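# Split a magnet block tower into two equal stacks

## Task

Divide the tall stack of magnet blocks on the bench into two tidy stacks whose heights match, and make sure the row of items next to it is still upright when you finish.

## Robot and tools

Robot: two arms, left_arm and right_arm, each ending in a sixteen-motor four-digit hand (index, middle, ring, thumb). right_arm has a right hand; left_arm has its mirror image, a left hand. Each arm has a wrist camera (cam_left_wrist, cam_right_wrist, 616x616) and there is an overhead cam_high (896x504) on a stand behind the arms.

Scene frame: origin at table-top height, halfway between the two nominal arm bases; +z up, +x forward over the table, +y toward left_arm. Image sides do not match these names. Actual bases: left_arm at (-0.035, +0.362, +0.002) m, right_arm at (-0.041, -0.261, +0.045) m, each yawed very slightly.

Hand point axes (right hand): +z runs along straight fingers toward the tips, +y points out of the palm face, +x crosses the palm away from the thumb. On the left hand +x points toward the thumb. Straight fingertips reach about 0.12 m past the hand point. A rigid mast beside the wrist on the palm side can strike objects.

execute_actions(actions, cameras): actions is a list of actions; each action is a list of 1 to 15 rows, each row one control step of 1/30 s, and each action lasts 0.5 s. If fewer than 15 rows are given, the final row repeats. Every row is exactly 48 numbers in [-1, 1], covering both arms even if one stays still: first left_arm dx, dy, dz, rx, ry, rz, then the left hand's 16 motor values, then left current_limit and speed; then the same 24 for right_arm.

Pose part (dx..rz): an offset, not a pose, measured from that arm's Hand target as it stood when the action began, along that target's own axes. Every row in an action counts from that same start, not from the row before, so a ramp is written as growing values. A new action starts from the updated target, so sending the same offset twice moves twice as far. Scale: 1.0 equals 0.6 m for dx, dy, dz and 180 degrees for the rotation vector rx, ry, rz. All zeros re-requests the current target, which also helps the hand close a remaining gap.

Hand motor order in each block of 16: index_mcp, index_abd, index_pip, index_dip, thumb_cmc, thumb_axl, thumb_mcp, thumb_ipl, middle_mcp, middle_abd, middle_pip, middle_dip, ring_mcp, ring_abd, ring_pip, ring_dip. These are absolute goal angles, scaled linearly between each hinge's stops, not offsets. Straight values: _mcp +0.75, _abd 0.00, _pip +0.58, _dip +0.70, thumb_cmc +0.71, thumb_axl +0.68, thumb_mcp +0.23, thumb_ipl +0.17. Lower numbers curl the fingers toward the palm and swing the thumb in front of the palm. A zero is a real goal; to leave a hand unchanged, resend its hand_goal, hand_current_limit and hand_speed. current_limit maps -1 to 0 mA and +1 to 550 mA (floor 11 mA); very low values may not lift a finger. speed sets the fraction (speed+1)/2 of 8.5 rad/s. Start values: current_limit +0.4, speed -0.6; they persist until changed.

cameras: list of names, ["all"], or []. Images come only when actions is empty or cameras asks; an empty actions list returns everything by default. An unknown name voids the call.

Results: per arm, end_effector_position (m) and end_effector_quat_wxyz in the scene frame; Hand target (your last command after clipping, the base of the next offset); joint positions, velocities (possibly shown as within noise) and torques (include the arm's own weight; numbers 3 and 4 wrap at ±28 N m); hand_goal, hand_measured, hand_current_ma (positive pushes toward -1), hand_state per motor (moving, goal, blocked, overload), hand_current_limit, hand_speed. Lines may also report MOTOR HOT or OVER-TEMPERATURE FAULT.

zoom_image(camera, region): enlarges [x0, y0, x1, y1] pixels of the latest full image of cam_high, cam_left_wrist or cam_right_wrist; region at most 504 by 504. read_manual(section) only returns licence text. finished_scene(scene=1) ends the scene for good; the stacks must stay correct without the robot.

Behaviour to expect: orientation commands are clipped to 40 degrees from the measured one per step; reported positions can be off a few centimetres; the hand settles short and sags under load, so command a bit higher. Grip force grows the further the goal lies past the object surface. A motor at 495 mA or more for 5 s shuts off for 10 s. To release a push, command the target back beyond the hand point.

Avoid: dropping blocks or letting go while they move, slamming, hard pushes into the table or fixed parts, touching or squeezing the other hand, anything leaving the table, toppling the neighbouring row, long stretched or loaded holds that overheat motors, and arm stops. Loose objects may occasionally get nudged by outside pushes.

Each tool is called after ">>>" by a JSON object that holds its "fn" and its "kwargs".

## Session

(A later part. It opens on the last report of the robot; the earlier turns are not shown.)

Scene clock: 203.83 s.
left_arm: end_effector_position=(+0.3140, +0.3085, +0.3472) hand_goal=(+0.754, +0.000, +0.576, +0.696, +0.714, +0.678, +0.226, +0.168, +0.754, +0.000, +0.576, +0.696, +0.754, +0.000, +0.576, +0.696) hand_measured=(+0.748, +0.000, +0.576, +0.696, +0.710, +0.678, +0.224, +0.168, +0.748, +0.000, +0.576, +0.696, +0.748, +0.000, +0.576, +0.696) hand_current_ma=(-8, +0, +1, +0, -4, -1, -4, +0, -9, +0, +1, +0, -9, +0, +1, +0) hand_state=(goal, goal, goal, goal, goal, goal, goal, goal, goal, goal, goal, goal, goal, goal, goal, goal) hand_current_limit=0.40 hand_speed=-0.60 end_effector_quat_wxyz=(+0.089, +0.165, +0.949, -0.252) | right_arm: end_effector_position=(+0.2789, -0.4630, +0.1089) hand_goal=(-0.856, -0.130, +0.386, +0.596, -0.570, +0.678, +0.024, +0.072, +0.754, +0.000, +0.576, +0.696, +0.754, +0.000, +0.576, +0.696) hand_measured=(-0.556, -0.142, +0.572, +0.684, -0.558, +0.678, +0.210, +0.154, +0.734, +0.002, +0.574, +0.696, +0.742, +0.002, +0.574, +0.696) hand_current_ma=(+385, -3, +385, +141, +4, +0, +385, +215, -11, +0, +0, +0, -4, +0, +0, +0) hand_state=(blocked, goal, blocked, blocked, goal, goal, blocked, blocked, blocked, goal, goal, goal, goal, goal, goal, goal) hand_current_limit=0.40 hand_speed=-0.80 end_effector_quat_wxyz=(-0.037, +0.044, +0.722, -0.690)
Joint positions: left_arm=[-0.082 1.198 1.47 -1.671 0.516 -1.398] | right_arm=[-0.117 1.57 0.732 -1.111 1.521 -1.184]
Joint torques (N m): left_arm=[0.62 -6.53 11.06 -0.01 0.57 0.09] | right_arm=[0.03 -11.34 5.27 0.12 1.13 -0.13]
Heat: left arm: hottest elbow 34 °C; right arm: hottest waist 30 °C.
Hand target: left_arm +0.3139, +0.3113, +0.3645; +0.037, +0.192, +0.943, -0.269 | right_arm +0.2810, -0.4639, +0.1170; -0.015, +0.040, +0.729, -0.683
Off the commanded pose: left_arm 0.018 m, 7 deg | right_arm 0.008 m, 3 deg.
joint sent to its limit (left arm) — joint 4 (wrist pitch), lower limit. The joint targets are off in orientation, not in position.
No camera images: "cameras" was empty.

>>> {"fn": "execute_actions", "kwargs": {"actions": [[[0,0,0,0,0,0,0.754,0,0.576,0.696,0.714,0.678,0.226,0.168,0.754,0,0.576,0.696,0.754,0,0.576,0.696,0.4,-0.6,0,0,0,0,0,0,-0.857,-0.13,0.386,0.595,-0.571,0.678,0.023,0.071,0.754,0,0.576,0.696,0.754,0,0.576,0.696,0.4,-0.8]],[[0,0,0,0,0,0,0.754,0,0.576,0.696,0.714,0.678,0.226,0.168,0.754,0,0.576,0.696,0.754,0,0.576,0.696,0.4,-0.6,0,0,0,0,0,0,-0.857,-0.13,0.386,0.595,-0.571,0.678,0.023,0.071,0.754,0,0.576,0.696,0.754,0,0.576,0.696,0.4,-0.8]]], "cameras": []}}

Scene clock: 205.63 s.
left_arm: end_effector_position=(+0.3140, +0.3085, +0.3472) hand_goal=(+0.754, +0.000, +0.576, +0.696, +0.714, +0.678, +0.226, +0.168, +0.754, +0.000, +0.576, +0.696, +0.754, +0.000, +0.576, +0.696) hand_measured=(+0.748, +0.000, +0.576, +0.696, +0.710, +0.678, +0.224, +0.168, +0.748, +0.000, +0.576, +0.696, +0.748, +0.000, +0.576, +0.696) hand_current_ma=(-8, +0, +1, +0, -4, -1, -4, +0, -9, +0, +1, +0, -9, +0, +1, +0) hand_state=(goal, goal, goal, goal, goal, goal, goal, goal, goal, goal, goal, goal, goal, goal, goal, goal) hand_current_limit=0.40 hand_speed=-0.60 end_effector_quat_wxyz=(+0.089, +0.165, +0.949, -0.252) | right_arm: end_effector_position=(+0.2794, -0.4625, +0.1096) hand_goal=(-0.856, -0.130, +0.386, +0.596, -0.570, +0.678, +0.024, +0.072, +0.754, +0.000, +0.576, +0.696, +0.754, +0.000, +0.576, +0.696) hand_measured=(-0.556, -0.142, +0.572, +0.684, -0.558, +0.678, +0.210, +0.154, +0.734, +0.002, +0.574, +0.696, +0.742, +0.002, +0.574, +0.696) hand_current_ma=(+385, -3, +385, +141, +4, +0, +385, +215, -11, +0, +0, +0, -4, +0, +0, +0) hand_state=(blocked, goal, blocked, blocked, goal, goal, blocked, blocked, blocked, goal, goal, goal, goal, goal, goal, goal) hand_current_limit=0.40 hand_speed=-0.80 end_effector_quat_wxyz=(-0.034, +0.041, +0.723, -0.688)
Joint positions: left_arm=[-0.082 1.198 1.47 -1.671 0.516 -1.398] | right_arm=[-0.117 1.53 0.702 -0.955 1.52 -1.35]
Joint torques (N m): left_arm=[0.5 -6.36 10.91 0.05 0.54 0.06] | right_arm=[-0.21 -10.99 5.56 0.31 1.01 -0.13]
Heat: left arm: hottest elbow 34 °C; right arm: hottest waist 30 °C.
Hand target: left_arm +0.3139, +0.3113, +0.3645; +0.037, +0.192, +0.943, -0.269 | right_arm +0.2810, -0.4639, +0.1171; -0.015, +0.040, +0.729, -0.683
Off the commanded pose: left_arm 0.018 m, 7 deg | right_arm 0.008 m, 2 deg.
joint sent to its limit (left arm) — joint 4 (wrist pitch), lower limit. The joint targets are off in orientation, not in position.
No camera images: "cameras" was empty.

>>> {"fn": "execute_actions", "kwargs": {"actions": [[[0,0,0,0,0,0,0.754,0,0.576,0.696,0.714,0.678,0.226,0.168,0.754,0,0.576,0.696,0.754,0,0.576,0.696,0.4,-0.6,0,0,-0.003,0,-0.002,0,-0.857,-0.13,0.386,0.595,-0.571,0.678,0.023,0.071,0.754,0,0.576,0.696,0.754,0,0.576,0.696,0.4,-0.8]],[[0,0,0,0,0,0,0.754,0,0.576,0.696,0.714,0.678,0.226,0.168,0.754,0,0.576,0.696,0.754,0,0.576,0.696,0.4,-0.6,0,0.006,0,0,0,0,-0.857,-0.13,0.386,0.595,-0.571,0.678,0.023,0.071,0.754,0,0.576,0.696,0.754,0,0.576,0.696,0.4,-0.8]]], "cameras": []}}

Scene clock: 207.43 s.
left_arm: end_effector_position=(+0.3140, +0.3085, +0.3472) hand_goal=(+0.754, +0.000, +0.576, +0.696, +0.714, +0.678, +0.226, +0.168, +0.754, +0.000, +0.576, +0.696, +0.754, +0.000, +0.576, +0.696) hand_measured=(+0.748, +0.000, +0.576, +0.696, +0.710, +0.678, +0.224, +0.168, +0.748, +0.000, +0.576, +0.696, +0.748, +0.000, +0.576, +0.696) hand_current_ma=(-8, +0, +1, +0, -4, -1, -4, +0, -9, +0, +1, +0, -9, +0, +1, +0) hand_state=(goal, goal, goal, goal, goal, goal, goal, goal, goal, goal, goal, goal, goal, goal, goal, goal) hand_current_limit=0.40 hand_speed=-0.60 end_effector_quat_wxyz=(+0.089, +0.165, +0.949, -0.252) | right_arm: end_effector_position=(+0.2785, -0.4617, +0.1062) hand_goal=(-0.856, -0.130, +0.386, +0.596, -0.570, +0.678, +0.024, +0.072, +0.754, +0.000, +0.576, +0.696, +0.754, +0.000, +0.576, +0.696) hand_measured=(-0.556, -0.142, +0.572, +0.684, -0.558, +0.678, +0.210, +0.154, +0.734, +0.002, +0.574, +0.696, +0.742, +0.002, +0.574, +0.696) hand_current_ma=(+385, -3, +385, +141, +4, +0, +385, +215, -11, +0, +0, +0, -4, +0, +0, +0) hand_state=(blocked, goal, blocked, blocked, goal, goal, blocked, blocked, blocked, goal, goal, goal, goal, goal, goal, goal) hand_current_limit=0.40 hand_speed=-0.80 end_effector_quat_wxyz=(-0.031, +0.038, +0.726, -0.686)
Joint positions: left_arm=[-0.082 1.198 1.47 -1.671 0.516 -1.398] | right_arm=[-0.117 1.5 0.663 -0.788 1.515 -1.51]
Joint torques (N m): left_arm=[0.91 -6.07 10.84 0.16 0.58 -0.01] | right_arm=[0.15 -10.52 5.7 0.5 1.03 -0.12]
Heat: left arm: hottest elbow 34 °C; right arm: hottest waist 30 °C.
Hand target: left_arm +0.3139, +0.3113, +0.3645; +0.037, +0.192, +0.943, -0.269 | right_arm +0.2813, -0.4619, +0.1136; -0.013, +0.038, +0.729, -0.683
Off the commanded pose: left_arm 0.018 m, 7 deg | right_arm 0.008 m, 2 deg.
joint sent to its limit (left arm) — joint 4 (wrist pitch), lower limit. The joint targets are off in orientation, not in position.
No camera images: "cameras" was empty.

>>> {"fn": "execute_actions", "kwargs": {"actions": [[[0,0,0,0,0,0,0.754,0,0.576,0.696,0.714,0.678,0.226,0.168,0.754,0,0.576,0.696,0.754,0,0.576,0.696,0.4,-0.6,0,0.018,-0.005,0,0,0,-0.857,-0.13,0.386,0.595,-0.571,0.678,0.023,0.071,0.754,0,0.576,0.696,0.754,0,0.576,0.696,0.4,-0.8]]], "cameras": ["cam_right_wrist"]}}

>>> {"fn": "zoom_image", "kwargs": {"camera": "cam_right_wrist", "region": [425, 130, 555, 290]}}

Scene clock: 208.73 s.
left_arm: end_effector_position=(+0.3140, +0.3085, +0.3472) hand_goal=(+0.754, +0.000, +0.576, +0.696, +0.714, +0.678, +0.226, +0.168, +0.754, +0.000, +0.576, +0.696, +0.754, +0.000, +0.576, +0.696) hand_measured=(+0.748, +0.000, +0.576, +0.696, +0.710, +0.678, +0.224, +0.168, +0.748, +0.000, +0.576, +0.696, +0.748, +0.000, +0.576, +0.696) hand_current_ma=(-8, +0, +1, +0, -4, -1, -4, +0, -9, +0, +1, +0, -9, +0, +1, +0) hand_state=(goal, goal, goal, goal, goal, goal, goal, goal, goal, goal, goal, goal, goal, goal, goal, goal) hand_current_limit=0.40 hand_speed=-0.60 end_effector_quat_wxyz=(+0.089, +0.165, +0.949, -0.252) | right_arm: end_effector_position=(+0.2778, -0.4610, +0.0988) hand_goal=(-0.856, -0.130, +0.386, +0.596, -0.570, +0.678, +0.024, +0.072, +0.754, +0.000, +0.576, +0.696, +0.754, +0.000, +0.576, +0.696) hand_measured=(-0.556, -0.142, +0.572, +0.684, -0.558, +0.678, +0.210, +0.154, +0.734, +0.002, +0.574, +0.696, +0.742, +0.002, +0.574, +0.696) hand_current_ma=(+385, -3, +385, +141, +4, +0, +385, +215, -11, +0, +0, +0, -4, +0, +0, +0) hand_state=(blocked, goal, blocked, blocked, goal, goal, blocked, blocked, blocked, goal, goal, goal, goal, goal, goal, goal) hand_current_limit=0.40 hand_speed=-0.80 end_effector_quat_wxyz=(-0.027, +0.041, +0.727, -0.685)
Joint positions: left_arm=[-0.082 1.198 1.47 -1.671 0.516 -1.398] | right_arm=[-0.117 1.5 0.637 -0.693 1.509 -1.569]
Joint torques (N m): left_arm=[0.21 -6.01 11.11 -0.23 0.54 -0.01] | right_arm=[0.91 -9.52 5.59 0.65 1.03 -0.16]
Heat: left arm: hottest elbow 34 °C; right arm: hottest waist 30 °C.
Hand target: left_arm +0.3139, +0.3113, +0.3645; +0.037, +0.192, +0.943, -0.269 | right_arm +0.2819, -0.4582, +0.1030; -0.013, +0.038, +0.729, -0.683
Off the commanded pose: left_arm 0.018 m, 7 deg | right_arm 0.007 m, 2 deg.
joint sent to its limit (left arm) — joint 4 (wrist pitch), lower limit. The joint targets are off in orientation, not in position.
Images, in order (width x height): cam_right_wrist 616x616.

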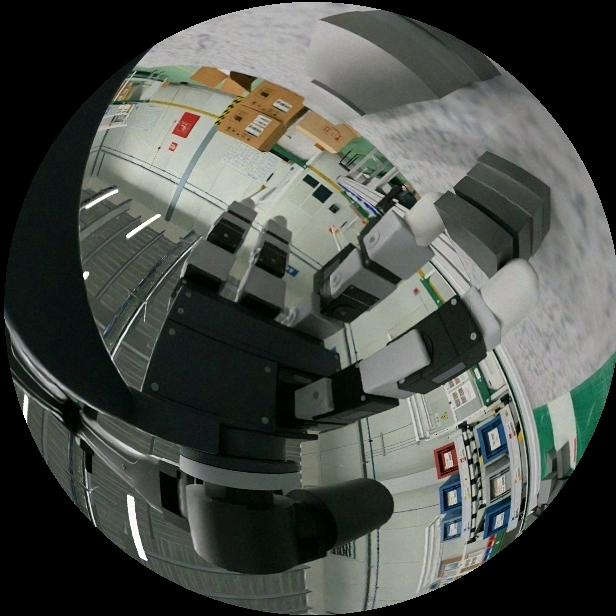

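Scaled by 3.150 from the camera's 616x616 image, which has a finer 880x880 frame.

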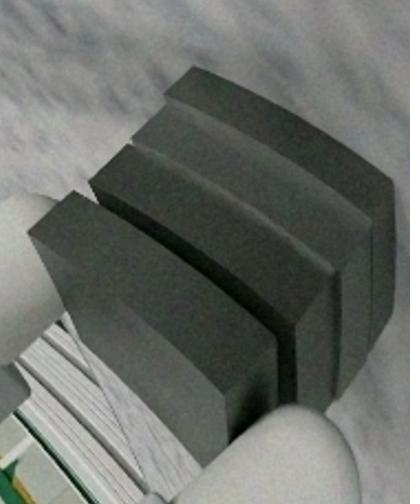

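>>> {"fn": "execute_actions", "kwargs": {"actions": [[[0,0,0,0,0,0,0.754,0,0.576,0.696,0.714,0.678,0.226,0.168,0.754,0,0.576,0.696,0.754,0,0.576,0.696,0.4,-0.6,0,0.006,0.003,0,0,0,-0.857,-0.13,0.386,0.595,-0.571,0.678,0.023,0.071,0.754,0,0.576,0.696,0.754,0,0.576,0.696,0.4,-0.8]]], "cameras": ["cam_right_wrist"]}}

>>> {"fn": "zoom_image", "kwargs": {"camera": "cam_right_wrist", "region": [425, 130, 555, 290]}}

Scene clock: 210.00 s.
left_arm: end_effector_position=(+0.3140, +0.3085, +0.3472) hand_goal=(+0.754, +0.000, +0.576, +0.696, +0.714, +0.678, +0.226, +0.168, +0.754, +0.000, +0.576, +0.696, +0.754, +0.000, +0.576, +0.696) hand_measured=(+0.748, +0.000, +0.576, +0.696, +0.710, +0.678, +0.224, +0.168, +0.748, +0.000, +0.576, +0.696, +0.748, +0.000, +0.576, +0.696) hand_current_ma=(-8, +0, +1, +0, -4, -1, -4, +0, -9, +0, +1, +0, -9, +0, +1, +0) hand_state=(goal, goal, goal, goal, goal, goal, goal, goal, goal, goal, goal, goal, goal, goal, goal, goal) hand_current_limit=0.40 hand_speed=-0.60 end_effector_quat_wxyz=(+0.089, +0.165, +0.949, -0.252) | right_arm: end_effector_position=(+0.2804, -0.4611, +0.0959) hand_goal=(-0.856, -0.130, +0.386, +0.596, -0.570, +0.678, +0.024, +0.072, +0.754, +0.000, +0.576, +0.696, +0.754, +0.000, +0.576, +0.696) hand_measured=(-0.556, -0.146, +0.572, +0.684, -0.560, +0.678, +0.210, +0.154, +0.734, +0.002, +0.574, +0.696, +0.742, +0.002, +0.574, +0.696) hand_current_ma=(+385, -5, +385, +141, +3, +0, +385, +210, -11, +0, +0, +0, -4, +0, +0, +0) hand_state=(blocked, goal, blocked, blocked, goal, goal, blocked, blocked, blocked, goal, goal, goal, goal, goal, goal, goal) hand_current_limit=0.40 hand_speed=-0.80 end_effector_quat_wxyz=(-0.024, +0.040, +0.727, -0.685)
Joint positions: left_arm=[-0.082 1.198 1.47 -1.671 0.516 -1.398] | right_arm=[-0.117 1.499 0.623 -0.601 1.509 -1.645]
Joint torques (N m): left_arm=[0.67 -6.36 10.85 0.1 0.6 0] | right_arm=[0.44 -9.58 5.27 0.65 0.99 -0.15]
Heat: left arm: hottest elbow 34 °C; right arm: hottest waist 30 °C.
Hand target: left_arm +0.3139, +0.3113, +0.3645; +0.037, +0.192, +0.943, -0.269 | right_arm +0.2819, -0.4598, +0.0993; -0.013, +0.038, +0.729, -0.683
Off the commanded pose: left_arm 0.018 m, 7 deg | right_arm 0.004 m, 1 deg.
joint sent to its limit (left arm) — joint 4 (wrist pitch), lower limit. The joint targets are off in orientation, not in position.
Images, in order (width x height): cam_right_wrist 616x616.

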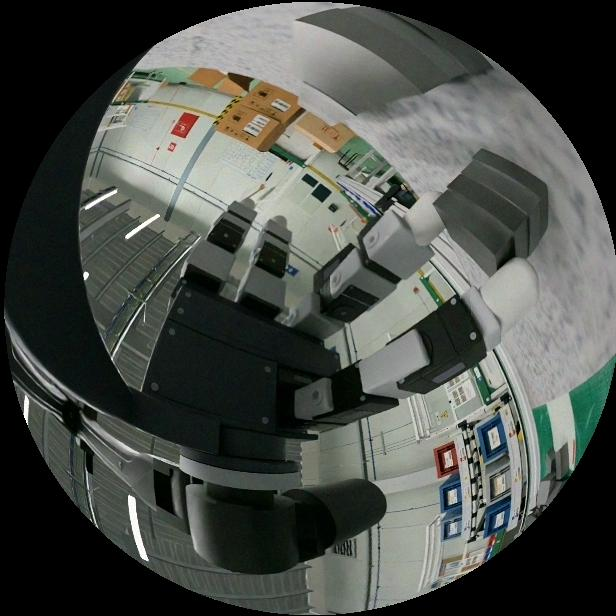

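Scaled by 3.150 from the camera's 616x616 image, which has a finer 880x880 frame.

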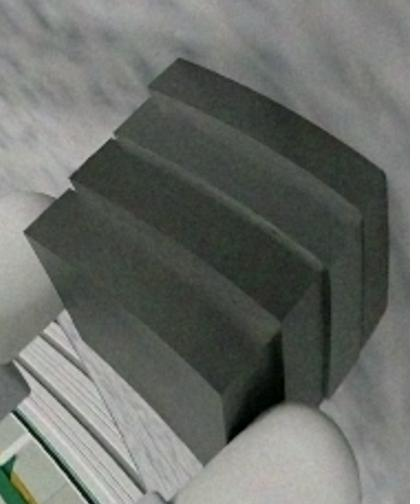

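>>> {"fn": "execute_actions", "kwargs": {"actions": [[[0,0,0,0,0,0,0.754,0,0.576,0.696,0.714,0.678,0.226,0.168,0.754,0,0.576,0.696,0.754,0,0.576,0.696,0.4,-0.6,0.001,0.005,0.001,0,0,0,-0.857,-0.13,0.386,0.595,-0.571,0.678,0.023,0.071,0.754,0,0.576,0.696,0.754,0,0.576,0.696,0.4,-0.8]]], "cameras": ["cam_right_wrist"]}}

>>> {"fn": "zoom_image", "kwargs": {"camera": "cam_right_wrist", "region": [425, 130, 555, 290]}}

Scene clock: 212.43 s.
left_arm: end_effector_position=(+0.3140, +0.3085, +0.3472) hand_goal=(+0.754, +0.000, +0.576, +0.696, +0.714, +0.678, +0.226, +0.168, +0.754, +0.000, +0.576, +0.696, +0.754, +0.000, +0.576, +0.696) hand_measured=(+0.748, +0.000, +0.576, +0.696, +0.710, +0.678, +0.224, +0.168, +0.748, +0.000, +0.576, +0.696, +0.748, +0.000, +0.576, +0.696) hand_current_ma=(-8, +0, +1, +0, -4, -1, -4, +0, -9, +0, +1, +0, -9, +0, +1, +0) hand_state=(goal, goal, goal, goal, goal, goal, goal, goal, goal, goal, goal, goal, goal, goal, goal, goal) hand_current_limit=0.40 hand_speed=-0.60 end_effector_quat_wxyz=(+0.089, +0.165, +0.949, -0.252) | right_arm: end_effector_position=(+0.2819, -0.4612, +0.0959) hand_goal=(-0.856, -0.130, +0.386, +0.596, -0.570, +0.678, +0.024, +0.072, +0.754, +0.000, +0.576, +0.696, +0.754, +0.000, +0.576, +0.696) hand_measured=(-0.556, -0.152, +0.572, +0.684, -0.566, +0.678, +0.210, +0.154, +0.734, +0.002, +0.574, +0.696, +0.742, +0.002, +0.574, +0.696) hand_current_ma=(+385, -8, +385, +141, +1, +0, +385, +209, -11, +0, +0, +0, -4, +0, +0, +0) hand_state=(blocked, blocked, blocked, blocked, goal, goal, blocked, blocked, blocked, goal, goal, goal, goal, goal, goal, goal) hand_current_limit=0.40 hand_speed=-0.80 end_effector_quat_wxyz=(-0.019, +0.042, +0.727, -0.685)
Joint positions: left_arm=[-0.082 1.198 1.47 -1.671 0.516 -1.398] | right_arm=[-0.117 1.49 0.608 -0.524 1.509 -1.707]
Joint torques (N m): left_arm=[0.21 -7.12 11 -0.35 0.51 0.02] | right_arm=[0.32 -9.05 5.14 0.91 0.92 -0.15]
Heat: left arm: hottest elbow 34 °C; right arm: hottest waist 30 °C.
Hand target: left_arm +0.3139, +0.3113, +0.3645; +0.037, +0.192, +0.943, -0.269 | right_arm +0.2815, -0.4601, +0.0963; -0.013, +0.038, +0.729, -0.683
Off the commanded pose: left_arm 0.018 m, 7 deg | right_arm 0.001 m, 1 deg.
joint sent to its limit (left arm) — joint 4 (wrist pitch), lower limit. The joint targets are off in orientation, not in position.
Images, in order (width x height): cam_right_wrist 616x616.

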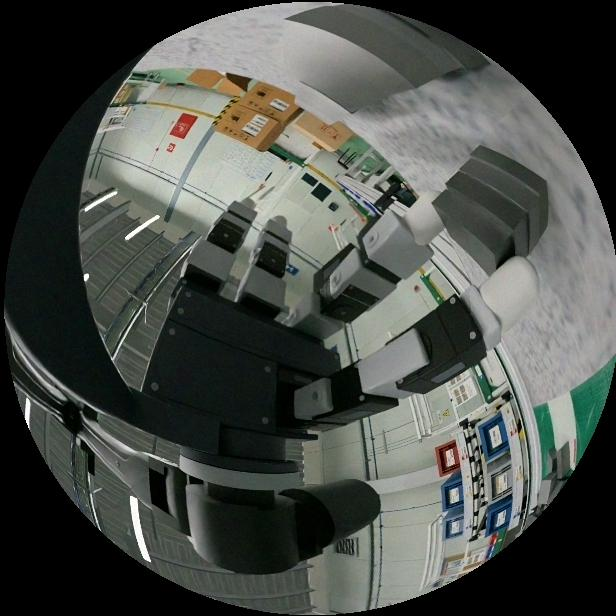

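Scaled by 3.150 from the camera's 616x616 image, which has a finer 880x880 frame.

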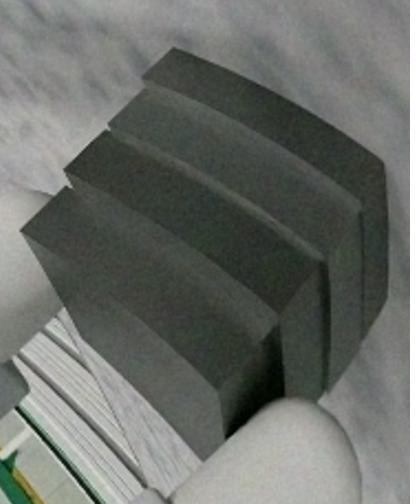

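>>> {"fn": "execute_actions", "kwargs": {"actions": [[[0,0,0,0,0,0,0.754,0,0.576,0.696,0.714,0.678,0.226,0.168,0.754,0,0.576,0.696,0.754,0,0.576,0.696,0.4,-0.6,0,0,0,0,0,0,-0.66,-0.13,0.51,0.665,-0.571,0.678,0.14,0.13,0.754,0,0.576,0.696,0.754,0,0.576,0.696,0.4,-0.85]],[[0,0,0,0,0,0,0.754,0,0.576,0.696,0.714,0.678,0.226,0.168,0.754,0,0.576,0.696,0.754,0,0.576,0.696,0.4,-0.6,0,0,0,0,0,0,-0.565,-0.13,0.566,0.69,-0.571,0.678,0.21,0.163,0.754,0,0.576,0.696,0.754,0,0.576,0.696,0.4,-0.85]],[[0,0,0,0,0,0,0.754,0,0.576,0.696,0.714,0.678,0.226,0.168,0.754,0,0.576,0.696,0.754,0,0.576,0.696,0.4,-0.6,0,0,0,0,0,0,-0.46,-0.13,0.576,0.696,-0.571,0.678,0.30,0.168,0.754,0,0.576,0.696,0.754,0,0.576,0.696,0.4,-0.85]]], "cameras": ["cam_right_wrist"]}}

>>> {"fn": "zoom_image", "kwargs": {"camera": "cam_right_wrist", "region": [425, 130, 555, 290]}}

Scene clock: 214.60 s.
left_arm: end_effector_position=(+0.3140, +0.3085, +0.3472) hand_goal=(+0.754, +0.000, +0.576, +0.696, +0.714, +0.678, +0.226, +0.168, +0.754, +0.000, +0.576, +0.696, +0.754, +0.000, +0.576, +0.696) hand_measured=(+0.748, +0.000, +0.576, +0.696, +0.710, +0.678, +0.224, +0.168, +0.748, +0.000, +0.576, +0.696, +0.748, +0.000, +0.576, +0.696) hand_current_ma=(-8, +0, +1, +0, -4, -1, -4, +0, -9, +0, +1, +0, -9, +0, +1, +0) hand_state=(goal, goal, goal, goal, goal, goal, goal, goal, goal, goal, goal, goal, goal, goal, goal, goal) hand_current_limit=0.40 hand_speed=-0.60 end_effector_quat_wxyz=(+0.089, +0.165, +0.949, -0.252) | right_arm: end_effector_position=(+0.2799, -0.4607, +0.0922) hand_goal=(-0.460, -0.130, +0.576, +0.696, -0.570, +0.678, +0.300, +0.168, +0.754, +0.000, +0.576, +0.696, +0.754, +0.000, +0.576, +0.696) hand_measured=(-0.464, -0.132, +0.578, +0.700, -0.568, +0.678, +0.296, +0.170, +0.734, +0.002, +0.574, +0.696, +0.742, +0.002, +0.574, +0.696) hand_current_ma=(-1, +0, +0, +0, +0, +0, -1, +0, -11, +0, +0, +0, -4, +0, +0, +0) hand_state=(goal, goal, goal, goal, goal, goal, goal, goal, blocked, goal, goal, goal, goal, goal, goal, goal) hand_current_limit=0.40 hand_speed=-0.85 end_effector_quat_wxyz=(-0.020, +0.036, +0.728, -0.684)
Joint positions: left_arm=[-0.082 1.198 1.47 -1.671 0.516 -1.398] | right_arm=[-0.117 1.483 0.582 -0.422 1.506 -1.8]
Joint torques (N m): left_arm=[0.44 -6.95 10.67 0.02 0.54 0.05] | right_arm=[0.15 -9.52 5.39 0.95 0.92 -0.15]
Heat: left arm: hottest elbow 34 °C; right arm: hottest waist 30 °C.
Hand target: left_arm +0.3139, +0.3113, +0.3645; +0.037, +0.192, +0.943, -0.269 | right_arm +0.2813, -0.4601, +0.0962; -0.013, +0.038, +0.729, -0.683
Off the commanded pose: left_arm 0.018 m, 7 deg | right_arm 0.004 m, 1 deg.
joint sent to its limit (left arm) — joint 4 (wrist pitch), lower limit. The joint targets are off in orientation, not in position.
Images, in order (width x height): cam_right_wrist 616x616.

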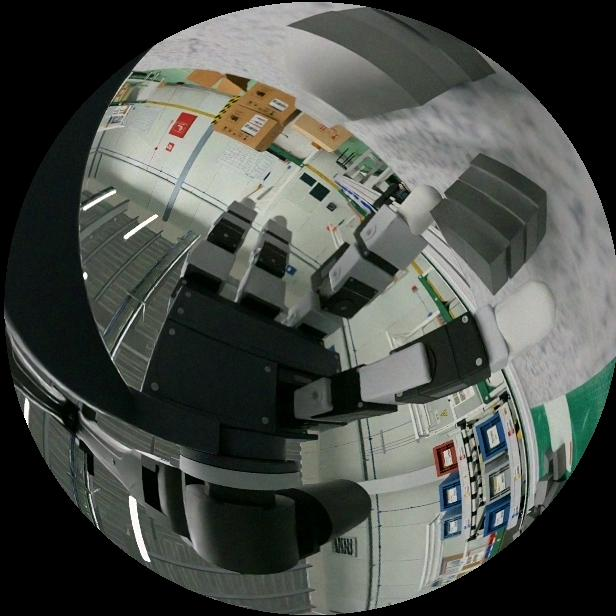

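Scaled by 3.150 from the camera's 616x616 image, which has a finer 880x880 frame.

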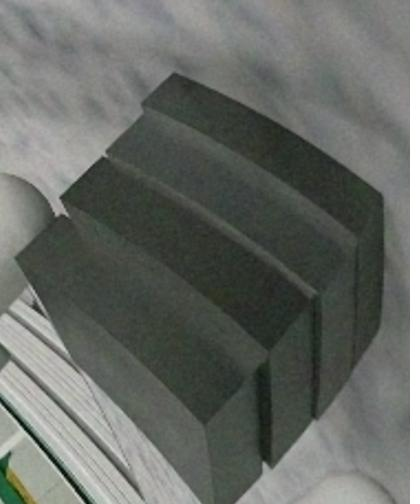

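>>> {"fn": "execute_actions", "kwargs": {"actions": [[[0,0,0,0,0,0,0.754,0,0.576,0.696,0.714,0.678,0.226,0.168,0.754,0,0.576,0.696,0.754,0,0.576,0.696,0.4,-0.6,-0.004,-0.025,0,0,0,0,-0.44,-0.13,0.576,0.696,-0.571,0.678,0.31,0.168,0.754,0,0.576,0.696,0.754,0,0.576,0.696,0.4,-0.8]],[[0,0,0,0,0,0,0.754,0,0.576,0.696,0.714,0.678,0.226,0.168,0.754,0,0.576,0.696,0.754,0,0.576,0.696,0.4,-0.6,-0.003,-0.05,0,0,0,0,-0.44,-0.13,0.576,0.696,-0.571,0.678,0.31,0.168,0.754,0,0.576,0.696,0.754,0,0.576,0.696,0.4,-0.8]],[[0,0,0,0,0,0,0.754,0,0.576,0.696,0.714,0.678,0.226,0.168,0.754,0,0.576,0.696,0.754,0,0.576,0.696,0.4,-0.6,0,-0.05,0,0,0,0,-0.44,-0.13,0.576,0.696,-0.571,0.678,0.31,0.168,0.754,0,0.576,0.696,0.754,0,0.576,0.696,0.4,-0.8]]], "cameras": ["cam_right_wrist", "cam_high"]}}

>>> {"fn": "zoom_image", "kwargs": {"camera": "cam_right_wrist", "region": [400, 40, 616, 256]}}

>>> {"fn": "zoom_image", "kwargs": {"camera": "cam_high", "region": [400, 80, 500, 180]}}

Scene clock: 217.00 s.
left_arm: end_effector_position=(+0.3140, +0.3085, +0.3472) hand_goal=(+0.754, +0.000, +0.576, +0.696, +0.714, +0.678, +0.226, +0.168, +0.754, +0.000, +0.576, +0.696, +0.754, +0.000, +0.576, +0.696) hand_measured=(+0.748, +0.000, +0.576, +0.696, +0.710, +0.678, +0.224, +0.168, +0.748, +0.000, +0.576, +0.696, +0.748, +0.000, +0.576, +0.696) hand_current_ma=(-8, +0, +1, +0, -4, -1, -4, +0, -9, +0, +1, +0, -9, +0, +1, +0) hand_state=(goal, goal, goal, goal, goal, goal, goal, goal, goal, goal, goal, goal, goal, goal, goal, goal) hand_current_limit=0.40 hand_speed=-0.60 end_effector_quat_wxyz=(+0.089, +0.165, +0.949, -0.252) | right_arm: end_effector_position=(+0.2670, -0.4596, +0.1519) hand_goal=(-0.440, -0.130, +0.576, +0.696, -0.570, +0.678, +0.310, +0.168, +0.754, +0.000, +0.576, +0.696, +0.754, +0.000, +0.576, +0.696) hand_measured=(-0.444, -0.132, +0.578, +0.700, -0.568, +0.678, +0.306, +0.170, +0.734, +0.002, +0.574, +0.696, +0.742, +0.002, +0.574, +0.696) hand_current_ma=(-1, +0, +0, +0, +0, +0, -1, +0, -11, +0, +0, +0, -4, +0, +0, +0) hand_state=(goal, goal, goal, goal, goal, goal, goal, goal, blocked, goal, goal, goal, goal, goal, goal, goal) hand_current_limit=0.40 hand_speed=-0.80 end_effector_quat_wxyz=(-0.028, +0.021, +0.729, -0.683)
Joint positions: left_arm=[-0.082 1.198 1.47 -1.671 0.516 -1.398] | right_arm=[-0.119 1.27 0.587 -0.484 1.501 -1.988]
Joint torques (N m): left_arm=[0.44 -5.95 10.88 -0.13 0.56 0.03] | right_arm=[-1.14 -7.36 10.62 0.65 0.87 -0.17]
Heat: left arm: hottest elbow 34 °C; right arm: hottest waist 30 °C.
Hand target: left_arm +0.3139, +0.3113, +0.3645; +0.037, +0.192, +0.943, -0.269 | right_arm +0.2828, -0.4653, +0.1713; -0.013, +0.038, +0.729, -0.683
Off the commanded pose: left_arm 0.018 m, 7 deg | right_arm 0.025 m, 3 deg.
joint sent to its limit (left arm) — joint 4 (wrist pitch), lower limit. The joint targets are off in orientation, not in position.
Images, in order (width x height): cam_high 896x504, cam_right_wrist 616x616.

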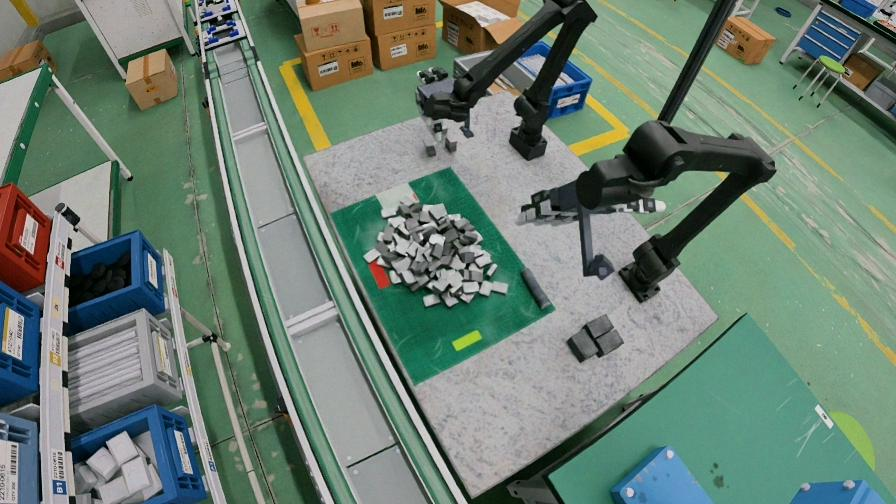

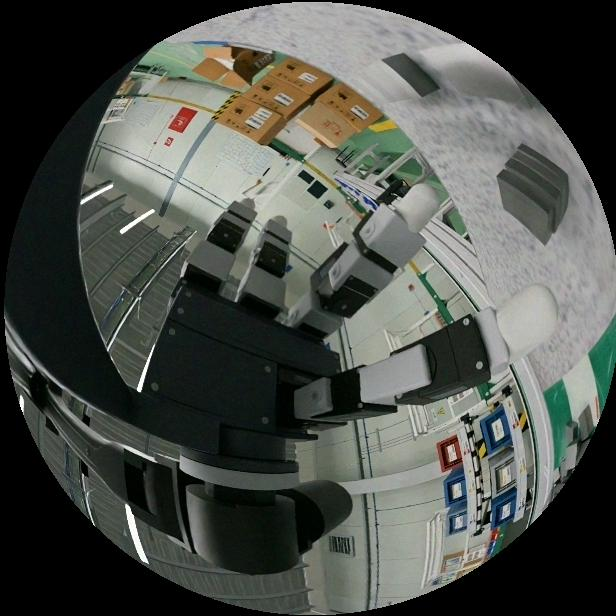

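Scaled by 2.333 from the camera's 616x616 image, which has a finer 880x880 frame.

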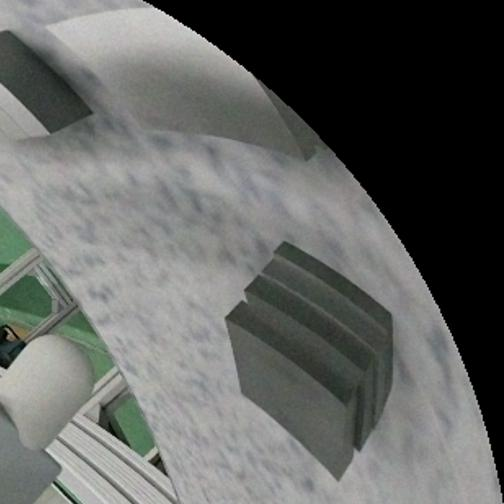

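Scaled by 5.040 from the camera's 896x504 image, which has a finer 1280x720 frame.

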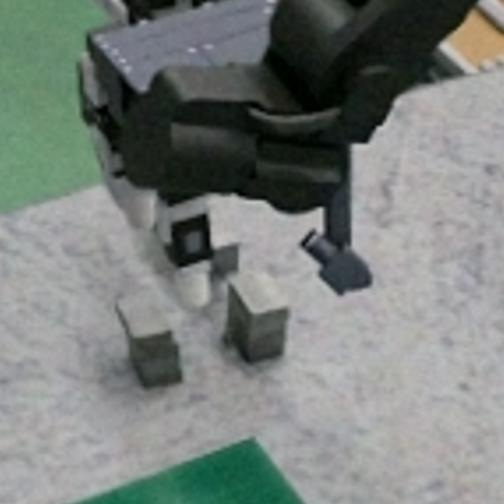

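>>> {"fn": "zoom_image", "kwargs": {"camera": "cam_high", "region": [415, 130, 465, 160]}}

>>> {"fn": "zoom_image", "kwargs": {"camera": "cam_right_wrist", "region": [490, 130, 580, 250]}}

Scaled by 10.080 from the camera's 896x504 image, which has a finer 1280x720 frame.

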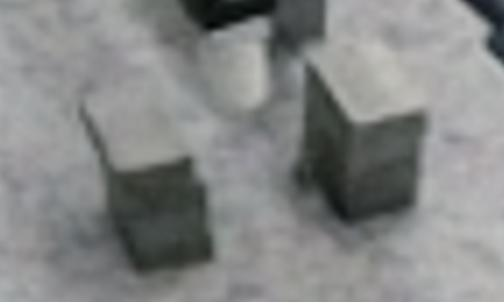

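Scaled by 4.200 from the camera's 616x616 image, which has a finer 880x880 frame.

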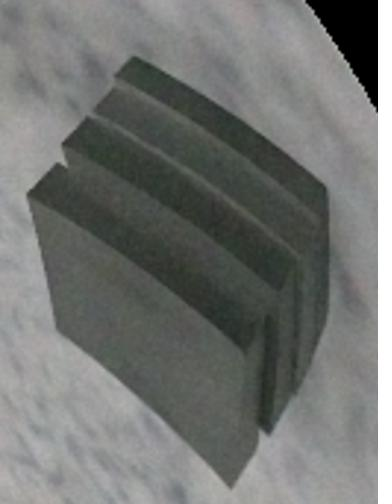

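>>> {"fn": "execute_actions", "kwargs": {"actions": [[[0,0,0,0,0,0,0.754,0,0.576,0.696,0.714,0.678,0.226,0.168,0.754,0,0.576,0.696,0.754,0,0.576,0.696,0.4,-0.6,-0.004,0.05,-0.003,0,0,0,-0.44,-0.13,0.576,0.696,-0.571,0.678,0.31,0.168,0.754,0,0.576,0.696,0.754,0,0.576,0.696,0.4,-0.8]],[[0,0,0,0,0,0,0.754,0,0.576,0.696,0.714,0.678,0.226,0.168,0.754,0,0.576,0.696,0.754,0,0.576,0.696,0.4,-0.6,0,0.045,-0.002,0,0,0,-0.44,-0.13,0.576,0.696,-0.571,0.678,0.31,0.168,0.754,0,0.576,0.696,0.754,0,0.576,0.696,0.4,-0.8]]], "cameras": ["cam_right_wrist"]}}

>>> {"fn": "zoom_image", "kwargs": {"camera": "cam_right_wrist", "region": [425, 110, 585, 270]}}

Scene clock: 220.00 s.
left_arm: end_effector_position=(+0.3140, +0.3085, +0.3472) hand_goal=(+0.754, +0.000, +0.576, +0.696, +0.714, +0.678, +0.226, +0.168, +0.754, +0.000, +0.576, +0.696, +0.754, +0.000, +0.576, +0.696) hand_measured=(+0.748, +0.000, +0.576, +0.696, +0.710, +0.678, +0.224, +0.168, +0.748, +0.000, +0.576, +0.696, +0.748, +0.000, +0.576, +0.696) hand_current_ma=(-8, +0, +1, +0, -4, -1, -4, +0, -9, +0, +1, +0, -9, +0, +1, +0) hand_state=(goal, goal, goal, goal, goal, goal, goal, goal, goal, goal, goal, goal, goal, goal, goal, goal) hand_current_limit=0.40 hand_speed=-0.60 end_effector_quat_wxyz=(+0.089, +0.165, +0.949, -0.252) | right_arm: end_effector_position=(+0.2807, -0.4609, +0.1146) hand_goal=(-0.440, -0.130, +0.576, +0.696, -0.570, +0.678, +0.310, +0.168, +0.754, +0.000, +0.576, +0.696, +0.754, +0.000, +0.576, +0.696) hand_measured=(-0.444, -0.132, +0.578, +0.700, -0.568, +0.678, +0.306, +0.170, +0.734, +0.002, +0.574, +0.696, +0.742, +0.002, +0.574, +0.696) hand_current_ma=(-1, +0, +0, +0, +0, +0, -1, +0, -11, +0, +0, +0, -4, +0, +0, +0) hand_state=(goal, goal, goal, goal, goal, goal, goal, goal, blocked, goal, goal, goal, goal, goal, goal, goal) hand_current_limit=0.40 hand_speed=-0.80 end_effector_quat_wxyz=(-0.020, +0.033, +0.729, -0.683)
Joint positions: left_arm=[-0.082 1.198 1.47 -1.671 0.516 -1.398] | right_arm=[-0.119 1.408 0.587 -0.416 1.501 -1.888]
Joint torques (N m): left_arm=[0.21 -6.59 11.41 -0.1 0.58 0.08] | right_arm=[0.73 -6.65 6.89 0.69 1.05 0.15]
Heat: left arm: hottest elbow 34 °C; right arm: hottest waist 30 °C.
Hand target: left_arm +0.3139, +0.3113, +0.3645; +0.037, +0.192, +0.943, -0.269 | right_arm +0.2876, -0.4588, +0.1146; -0.013, +0.038, +0.729, -0.683
Off the commanded pose: left_arm 0.018 m, 7 deg | right_arm 0.007 m, 1 deg.
joint sent to its limit (left arm) — joint 4 (wrist pitch), lower limit. The joint targets are off in orientation, not in position.
Images, in order (width x height): cam_right_wrist 616x616.

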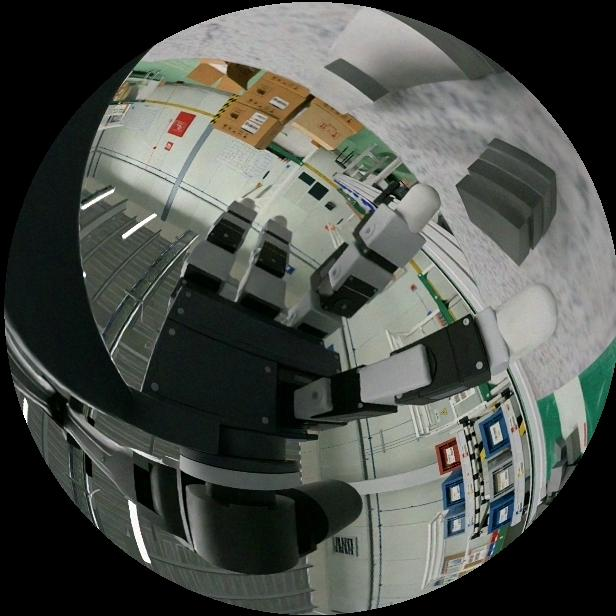

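Scaled by 3.150 from the camera's 616x616 image, which has a finer 880x880 frame.

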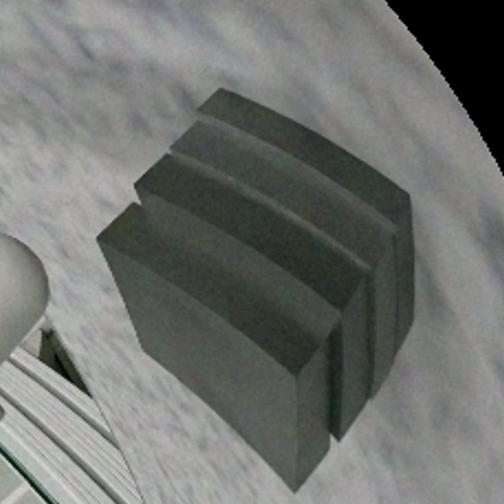

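>>> {"fn": "execute_actions", "kwargs": {"actions": [[[0,0,0,0,0,0,0.754,0,0.576,0.696,0.714,0.678,0.226,0.168,0.754,0,0.576,0.696,0.754,0,0.576,0.696,0.4,-0.6,-0.002,0.026,-0.002,0,0,0.002,-0.483,-0.13,0.576,0.696,-0.571,0.678,0.291,0.168,0.754,0,0.576,0.696,0.754,0,0.576,0.696,0.4,-0.8]]], "cameras": ["cam_right_wrist"]}}

>>> {"fn": "zoom_image", "kwargs": {"camera": "cam_right_wrist", "region": [425, 130, 555, 290]}}

Scene clock: 221.23 s.
left_arm: end_effector_position=(+0.3140, +0.3085, +0.3472) hand_goal=(+0.754, +0.000, +0.576, +0.696, +0.714, +0.678, +0.226, +0.168, +0.754, +0.000, +0.576, +0.696, +0.754, +0.000, +0.576, +0.696) hand_measured=(+0.748, +0.000, +0.576, +0.696, +0.710, +0.678, +0.224, +0.168, +0.748, +0.000, +0.576, +0.696, +0.748, +0.000, +0.576, +0.696) hand_current_ma=(-8, +0, +1, +0, -4, -1, -4, +0, -9, +0, +1, +0, -9, +0, +1, +0) hand_state=(goal, goal, goal, goal, goal, goal, goal, goal, goal, goal, goal, goal, goal, goal, goal, goal) hand_current_limit=0.40 hand_speed=-0.60 end_effector_quat_wxyz=(+0.089, +0.165, +0.949, -0.252) | right_arm: end_effector_position=(+0.2841, -0.4607, +0.1004) hand_goal=(-0.482, -0.130, +0.576, +0.696, -0.570, +0.678, +0.292, +0.168, +0.754, +0.000, +0.576, +0.696, +0.754, +0.000, +0.576, +0.696) hand_measured=(-0.480, -0.132, +0.578, +0.700, -0.568, +0.678, +0.294, +0.170, +0.734, +0.002, +0.574, +0.696, +0.742, +0.002, +0.574, +0.696) hand_current_ma=(+0, +0, +0, +0, +0, +0, +0, +0, -11, +0, +0, +0, -4, +0, +0, +0) hand_state=(goal, goal, goal, goal, goal, goal, goal, goal, blocked, goal, goal, goal, goal, goal, goal, goal) hand_current_limit=0.40 hand_speed=-0.80 end_effector_quat_wxyz=(-0.013, +0.042, +0.729, -0.683)
Joint positions: left_arm=[-0.082 1.198 1.47 -1.671 0.516 -1.398] | right_arm=[-0.117 1.459 0.587 -0.412 1.501 -1.82]
Joint torques (N m): left_arm=[1.03 -6.83 11.22 0.08 0.53 -0.01] | right_arm=[1.2 -6.89 6.57 0.17 1.11 0.15]
Heat: left arm: hottest elbow 34 °C; right arm: hottest waist 30 °C.
Hand target: left_arm +0.3139, +0.3113, +0.3645; +0.037, +0.192, +0.943, -0.269 | right_arm +0.2894, -0.4567, +0.0992; -0.011, +0.040, +0.729, -0.683
Off the commanded pose: left_arm 0.018 m, 7 deg | right_arm 0.007 m, 0 deg.
joint sent to its limit (left arm) — joint 4 (wrist pitch), lower limit. The joint targets are off in orientation, not in position.
Images, in order (width x height): cam_right_wrist 616x616.

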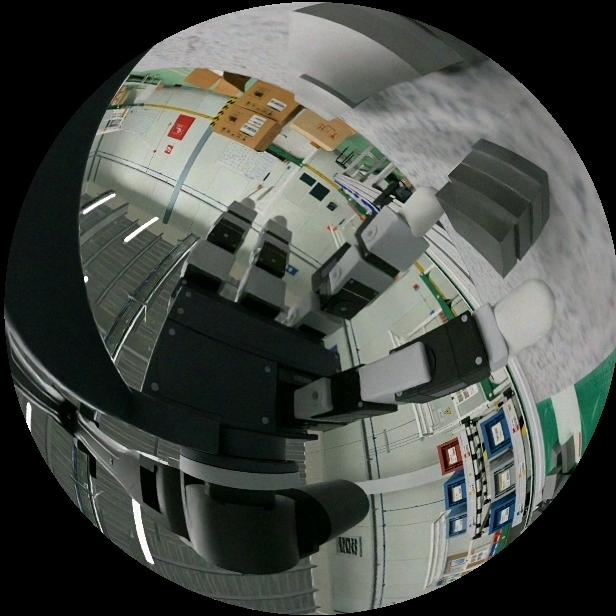

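Scaled by 3.150 from the camera's 616x616 image, which has a finer 880x880 frame.

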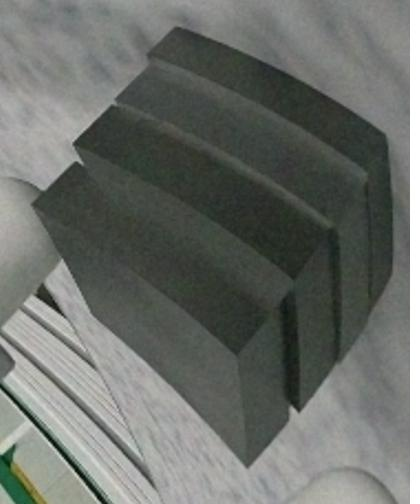

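>>> {"fn": "execute_actions", "kwargs": {"actions": [[[0,0,0,0,0,0,0.754,0,0.576,0.696,0.714,0.678,0.226,0.168,0.754,0,0.576,0.696,0.754,0,0.576,0.696,0.4,-0.6,0.001,0.0075,0,0,0,0,-0.483,-0.13,0.576,0.696,-0.571,0.678,0.291,0.168,0.754,0,0.576,0.696,0.754,0,0.576,0.696,0.4,-0.8]]], "cameras": []}}

Scene clock: 222.40 s.
left_arm: end_effector_position=(+0.3140, +0.3085, +0.3472) hand_goal=(+0.754, +0.000, +0.576, +0.696, +0.714, +0.678, +0.226, +0.168, +0.754, +0.000, +0.576, +0.696, +0.754, +0.000, +0.576, +0.696) hand_measured=(+0.748, +0.000, +0.576, +0.696, +0.710, +0.678, +0.224, +0.168, +0.748, +0.000, +0.576, +0.696, +0.748, +0.000, +0.576, +0.696) hand_current_ma=(-8, +0, +1, +0, -4, -1, -4, +0, -9, +0, +1, +0, -9, +0, +1, +0) hand_state=(goal, goal, goal, goal, goal, goal, goal, goal, goal, goal, goal, goal, goal, goal, goal, goal) hand_current_limit=0.40 hand_speed=-0.60 end_effector_quat_wxyz=(+0.089, +0.165, +0.949, -0.252) | right_arm: end_effector_position=(+0.2826, -0.4603, +0.0955) hand_goal=(-0.482, -0.130, +0.576, +0.696, -0.570, +0.678, +0.292, +0.168, +0.754, +0.000, +0.576, +0.696, +0.754, +0.000, +0.576, +0.696) hand_measured=(-0.480, -0.132, +0.578, +0.700, -0.568, +0.678, +0.294, +0.170, +0.734, +0.002, +0.574, +0.696, +0.742, +0.002, +0.574, +0.696) hand_current_ma=(+0, +0, +0, +0, +0, +0, +0, +0, -11, +0, +0, +0, -4, +0, +0, +0) hand_state=(goal, goal, goal, goal, goal, goal, goal, goal, blocked, goal, goal, goal, goal, goal, goal, goal) hand_current_limit=0.40 hand_speed=-0.80 end_effector_quat_wxyz=(-0.014, +0.042, +0.730, -0.683)
Joint positions: left_arm=[-0.082 1.198 1.47 -1.671 0.516 -1.398] | right_arm=[-0.116 1.474 0.587 -0.431 1.501 -1.787]
Joint torques (N m): left_arm=[0.26 -5.71 10.89 -0.25 0.52 0.05] | right_arm=[1.2 -6.83 6.61 0.16 1.15 0.16]
Heat: left arm: hottest elbow 34 °C; right arm: hottest waist 30 °C.
Hand target: left_arm +0.3139, +0.3113, +0.3645; +0.037, +0.192, +0.943, -0.269 | right_arm +0.2890, -0.4564, +0.0947; -0.011, +0.040, +0.729, -0.683
Off the commanded pose: left_arm 0.018 m, 7 deg | right_arm 0.008 m, 0 deg.
joint sent to its limit (left arm) — joint 4 (wrist pitch), lower limit. The joint targets are off in orientation, not in position.
No camera images: "cameras" was empty.

>>> {"fn": "execute_actions", "kwargs": {"actions": [[[0,0,0,0,0,0,0.754,0,0.576,0.696,0.714,0.678,0.226,0.168,0.754,0,0.576,0.696,0.754,0,0.576,0.696,0.4,-0.6,0,0,0,0,0,0,-0.556,-0.13,0.576,0.696,-0.571,0.678,0.22,0.168,0.754,0,0.576,0.696,0.754,0,0.576,0.696,0.4,-0.8]],[[0,0,0,0,0,0,0.754,0,0.576,0.696,0.714,0.678,0.226,0.168,0.754,0,0.576,0.696,0.754,0,0.576,0.696,0.4,-0.6,0,0,0,0,0,0,-0.6,-0.13,0.576,0.696,-0.571,0.678,0.18,0.168,0.754,0,0.576,0.696,0.754,0,0.576,0.696,0.4,-0.8]],[[0,0,0,0,0,0,0.754,0,0.576,0.696,0.714,0.678,0.226,0.168,0.754,0,0.576,0.696,0.754,0,0.576,0.696,0.4,-0.6,0,0,0,0,0,0,-0.72,-0.13,0.48,0.645,-0.571,0.678,0.11,0.12,0.754,0,0.576,0.696,0.754,0,0.576,0.696,0.4,-0.8]]], "cameras": ["cam_right_wrist"]}}

>>> {"fn": "zoom_image", "kwargs": {"camera": "cam_right_wrist", "region": [425, 130, 555, 290]}}

Scene clock: 224.33 s.
left_arm: end_effector_position=(+0.3140, +0.3085, +0.3472) hand_goal=(+0.754, +0.000, +0.576, +0.696, +0.714, +0.678, +0.226, +0.168, +0.754, +0.000, +0.576, +0.696, +0.754, +0.000, +0.576, +0.696) hand_measured=(+0.748, +0.000, +0.576, +0.696, +0.710, +0.678, +0.224, +0.168, +0.748, +0.000, +0.576, +0.696, +0.748, +0.000, +0.576, +0.696) hand_current_ma=(-8, +0, +1, +0, -4, -1, -4, +0, -9, +0, +1, +0, -9, +0, +1, +0) hand_state=(goal, goal, goal, goal, goal, goal, goal, goal, goal, goal, goal, goal, goal, goal, goal, goal) hand_current_limit=0.40 hand_speed=-0.60 end_effector_quat_wxyz=(+0.089, +0.165, +0.949, -0.252) | right_arm: end_effector_position=(+0.2809, -0.4599, +0.0949) hand_goal=(-0.720, -0.130, +0.480, +0.646, -0.570, +0.678, +0.110, +0.120, +0.754, +0.000, +0.576, +0.696, +0.754, +0.000, +0.576, +0.696) hand_measured=(-0.552, -0.132, +0.582, +0.690, -0.568, +0.678, +0.204, +0.166, +0.734, +0.002, +0.574, +0.696, +0.742, +0.002, +0.574, +0.696) hand_current_ma=(+385, +0, +183, +39, +0, +0, +250, +74, -11, +0, +0, +0, -4, +0, +0, +0) hand_state=(blocked, goal, blocked, blocked, goal, goal, blocked, blocked, blocked, goal, goal, goal, goal, goal, goal, goal) hand_current_limit=0.40 hand_speed=-0.80 end_effector_quat_wxyz=(-0.014, +0.043, +0.730, -0.682)
Joint positions: left_arm=[-0.082 1.198 1.47 -1.671 0.516 -1.398] | right_arm=[-0.116 1.475 0.587 -0.454 1.501 -1.762]
Joint torques (N m): left_arm=[1.08 -6.95 11.23 -0.03 0.58 0.02] | right_arm=[1.2 -6.65 6.97 0.09 1.15 0.12]
Heat: left arm: hottest elbow 34 °C; right arm: hottest waist 30 °C.
Hand target: left_arm +0.3139, +0.3113, +0.3645; +0.037, +0.192, +0.943, -0.269 | right_arm +0.2891, -0.4563, +0.0948; -0.011, +0.040, +0.729, -0.683
Off the commanded pose: left_arm 0.018 m, 7 deg | right_arm 0.009 m, 0 deg.
joint sent to its limit (left arm) — joint 4 (wrist pitch), lower limit. The joint targets are off in orientation, not in position.
Images, in order (width x height): cam_right_wrist 616x616.

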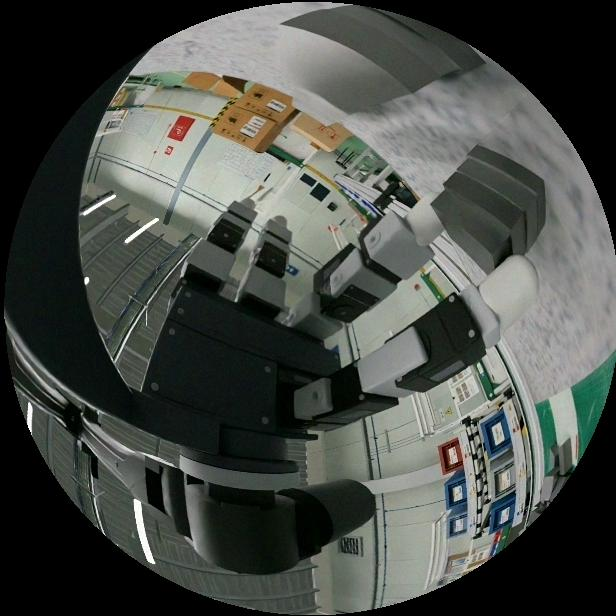

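Scaled by 3.150 from the camera's 616x616 image, which has a finer 880x880 frame.

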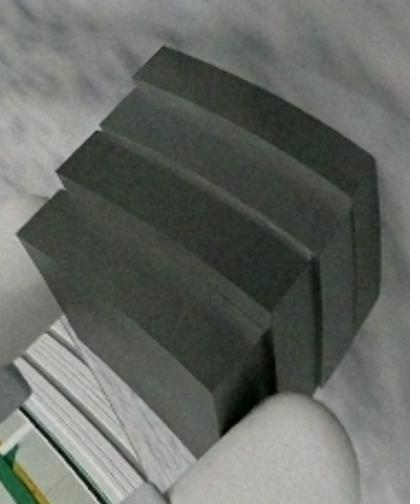

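>>> {"fn": "execute_actions", "kwargs": {"actions": [[[0,0,0,0,0,0,0.754,0,0.576,0.696,0.714,0.678,0.226,0.168,0.754,0,0.576,0.696,0.754,0,0.576,0.696,0.4,-0.6,0.008,0,0,0,0,0,-0.72,-0.13,0.48,0.645,-0.571,0.678,0.11,0.12,0.754,0,0.576,0.696,0.754,0,0.576,0.696,0.4,-0.8]]], "cameras": ["cam_right_wrist"]}}

Scene clock: 225.77 s.
left_arm: end_effector_position=(+0.3140, +0.3085, +0.3472) hand_goal=(+0.754, +0.000, +0.576, +0.696, +0.714, +0.678, +0.226, +0.168, +0.754, +0.000, +0.576, +0.696, +0.754, +0.000, +0.576, +0.696) hand_measured=(+0.748, +0.000, +0.576, +0.696, +0.710, +0.678, +0.224, +0.168, +0.748, +0.000, +0.576, +0.696, +0.748, +0.000, +0.576, +0.696) hand_current_ma=(-8, +0, +1, +0, -4, -1, -4, +0, -9, +0, +1, +0, -9, +0, +1, +0) hand_state=(goal, goal, goal, goal, goal, goal, goal, goal, goal, goal, goal, goal, goal, goal, goal, goal) hand_current_limit=0.40 hand_speed=-0.60 end_effector_quat_wxyz=(+0.089, +0.165, +0.949, -0.252) | right_arm: end_effector_position=(+0.2805, -0.4599, +0.0948) hand_goal=(-0.720, -0.130, +0.480, +0.646, -0.570, +0.678, +0.110, +0.120, +0.754, +0.000, +0.576, +0.696, +0.754, +0.000, +0.576, +0.696) hand_measured=(-0.552, -0.132, +0.582, +0.690, -0.568, +0.678, +0.204, +0.166, +0.734, +0.002, +0.574, +0.696, +0.742, +0.002, +0.574, +0.696) hand_current_ma=(+385, +0, +183, +39, +0, +0, +250, +74, -11, +0, +0, +0, -4, +0, +0, +0) hand_state=(blocked, goal, blocked, blocked, goal, goal, blocked, blocked, blocked, goal, goal, goal, goal, goal, goal, goal) hand_current_limit=0.40 hand_speed=-0.80 end_effector_quat_wxyz=(-0.012, +0.045, +0.729, -0.682)
Joint positions: left_arm=[-0.082 1.198 1.47 -1.671 0.516 -1.398] | right_arm=[-0.116 1.475 0.587 -0.464 1.501 -1.747]
Joint torques (N m): left_arm=[0.56 -6.12 10.96 0.03 0.5 0.03] | right_arm=[1.14 -7.36 6.2 0.03 1.16 0.09]
Heat: left arm: hottest elbow 34 °C; right arm: hottest waist 30 °C.
Hand target: left_arm +0.3139, +0.3113, +0.3645; +0.037, +0.192, +0.943, -0.269 | right_arm +0.2843, -0.4560, +0.0946; -0.011, +0.040, +0.729, -0.683
Off the commanded pose: left_arm 0.018 m, 7 deg | right_arm 0.005 m, 1 deg.
joint sent to its limit (left arm) — joint 4 (wrist pitch), lower limit. The joint targets are off in orientation, not in position.
Images, in order (width x height): cam_right_wrist 616x616.

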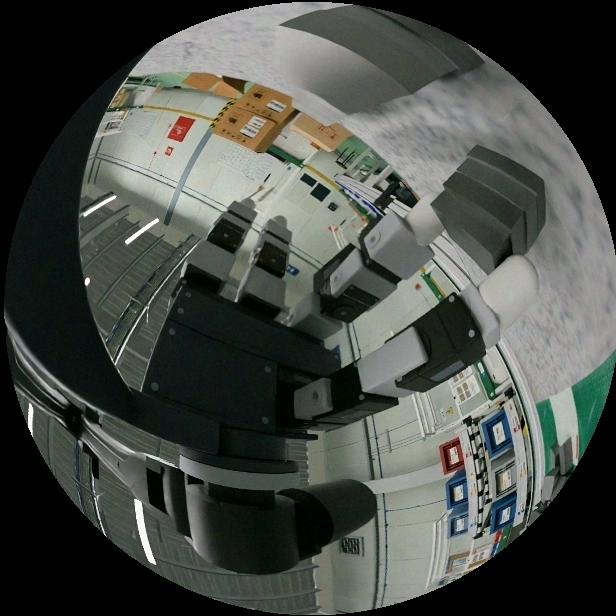

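>>> {"fn": "execute_actions", "kwargs": {"actions": [[[0,0,0,0,0,0,0.754,0,0.576,0.696,0.714,0.678,0.226,0.168,0.754,0,0.576,0.696,0.754,0,0.576,0.696,0.4,-0.6,0.008,0,0,0,0,0,-0.72,-0.13,0.48,0.645,-0.571,0.678,0.11,0.12,0.754,0,0.576,0.696,0.754,0,0.576,0.696,0.4,-0.8]]], "cameras": ["cam_right_wrist"]}}

>>> {"fn": "zoom_image", "kwargs": {"camera": "cam_right_wrist", "region": [425, 130, 555, 290]}}

Scene clock: 226.70 s.
left_arm: end_effector_position=(+0.3140, +0.3085, +0.3472) hand_goal=(+0.754, +0.000, +0.576, +0.696, +0.714, +0.678, +0.226, +0.168, +0.754, +0.000, +0.576, +0.696, +0.754, +0.000, +0.576, +0.696) hand_measured=(+0.748, +0.000, +0.576, +0.696, +0.710, +0.678, +0.224, +0.168, +0.748, +0.000, +0.576, +0.696, +0.748, +0.000, +0.576, +0.696) hand_current_ma=(-8, +0, +1, +0, -4, -1, -4, +0, -9, +0, +1, +0, -9, +0, +1, +0) hand_state=(goal, goal, goal, goal, goal, goal, goal, goal, goal, goal, goal, goal, goal, goal, goal, goal) hand_current_limit=0.40 hand_speed=-0.60 end_effector_quat_wxyz=(+0.089, +0.165, +0.949, -0.252) | right_arm: end_effector_position=(+0.2800, -0.4598, +0.0947) hand_goal=(-0.720, -0.130, +0.480, +0.646, -0.570, +0.678, +0.110, +0.120, +0.754, +0.000, +0.576, +0.696, +0.754, +0.000, +0.576, +0.696) hand_measured=(-0.552, -0.130, +0.582, +0.690, -0.568, +0.678, +0.204, +0.166, +0.734, +0.002, +0.574, +0.696, +0.742, +0.002, +0.574, +0.696) hand_current_ma=(+385, +0, +183, +39, +0, +0, +250, +74, -11, +0, +0, +0, -4, +0, +0, +0) hand_state=(blocked, goal, blocked, blocked, goal, goal, blocked, blocked, blocked, goal, goal, goal, goal, goal, goal, goal) hand_current_limit=0.40 hand_speed=-0.80 end_effector_quat_wxyz=(-0.011, +0.046, +0.729, -0.682)
Joint positions: left_arm=[-0.082 1.198 1.47 -1.671 0.516 -1.398] | right_arm=[-0.116 1.475 0.587 -0.474 1.501 -1.734]
Joint torques (N m): left_arm=[0.5 -6.89 10.96 -0.2 0.54 0] | right_arm=[1.14 -8.06 5.41 -0.02 1.17 0.07]
Heat: left arm: hottest elbow 34 °C; right arm: hottest waist 30 °C.
Hand target: left_arm +0.3139, +0.3113, +0.3645; +0.037, +0.192, +0.943, -0.269 | right_arm +0.2795, -0.4556, +0.0944; -0.011, +0.040, +0.729, -0.683
Off the commanded pose: left_arm 0.018 m, 7 deg | right_arm 0.004 m, 1 deg.
joint sent to its limit (left arm) — joint 4 (wrist pitch), lower limit. The joint targets are off in orientation, not in position.
Images, in order (width x height): cam_right_wrist 616x616.

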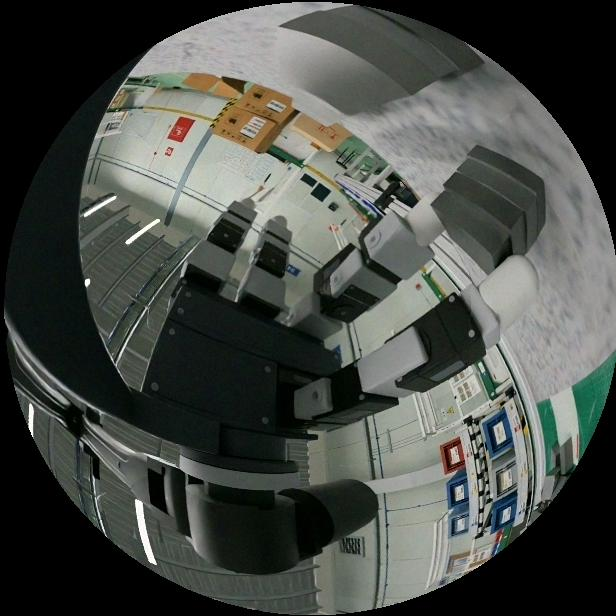

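Scaled by 3.150 from the camera's 616x616 image, which has a finer 880x880 frame.

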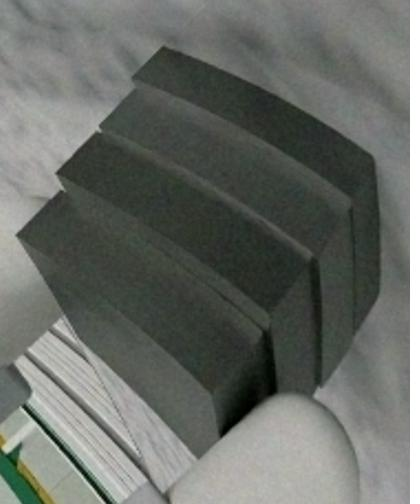

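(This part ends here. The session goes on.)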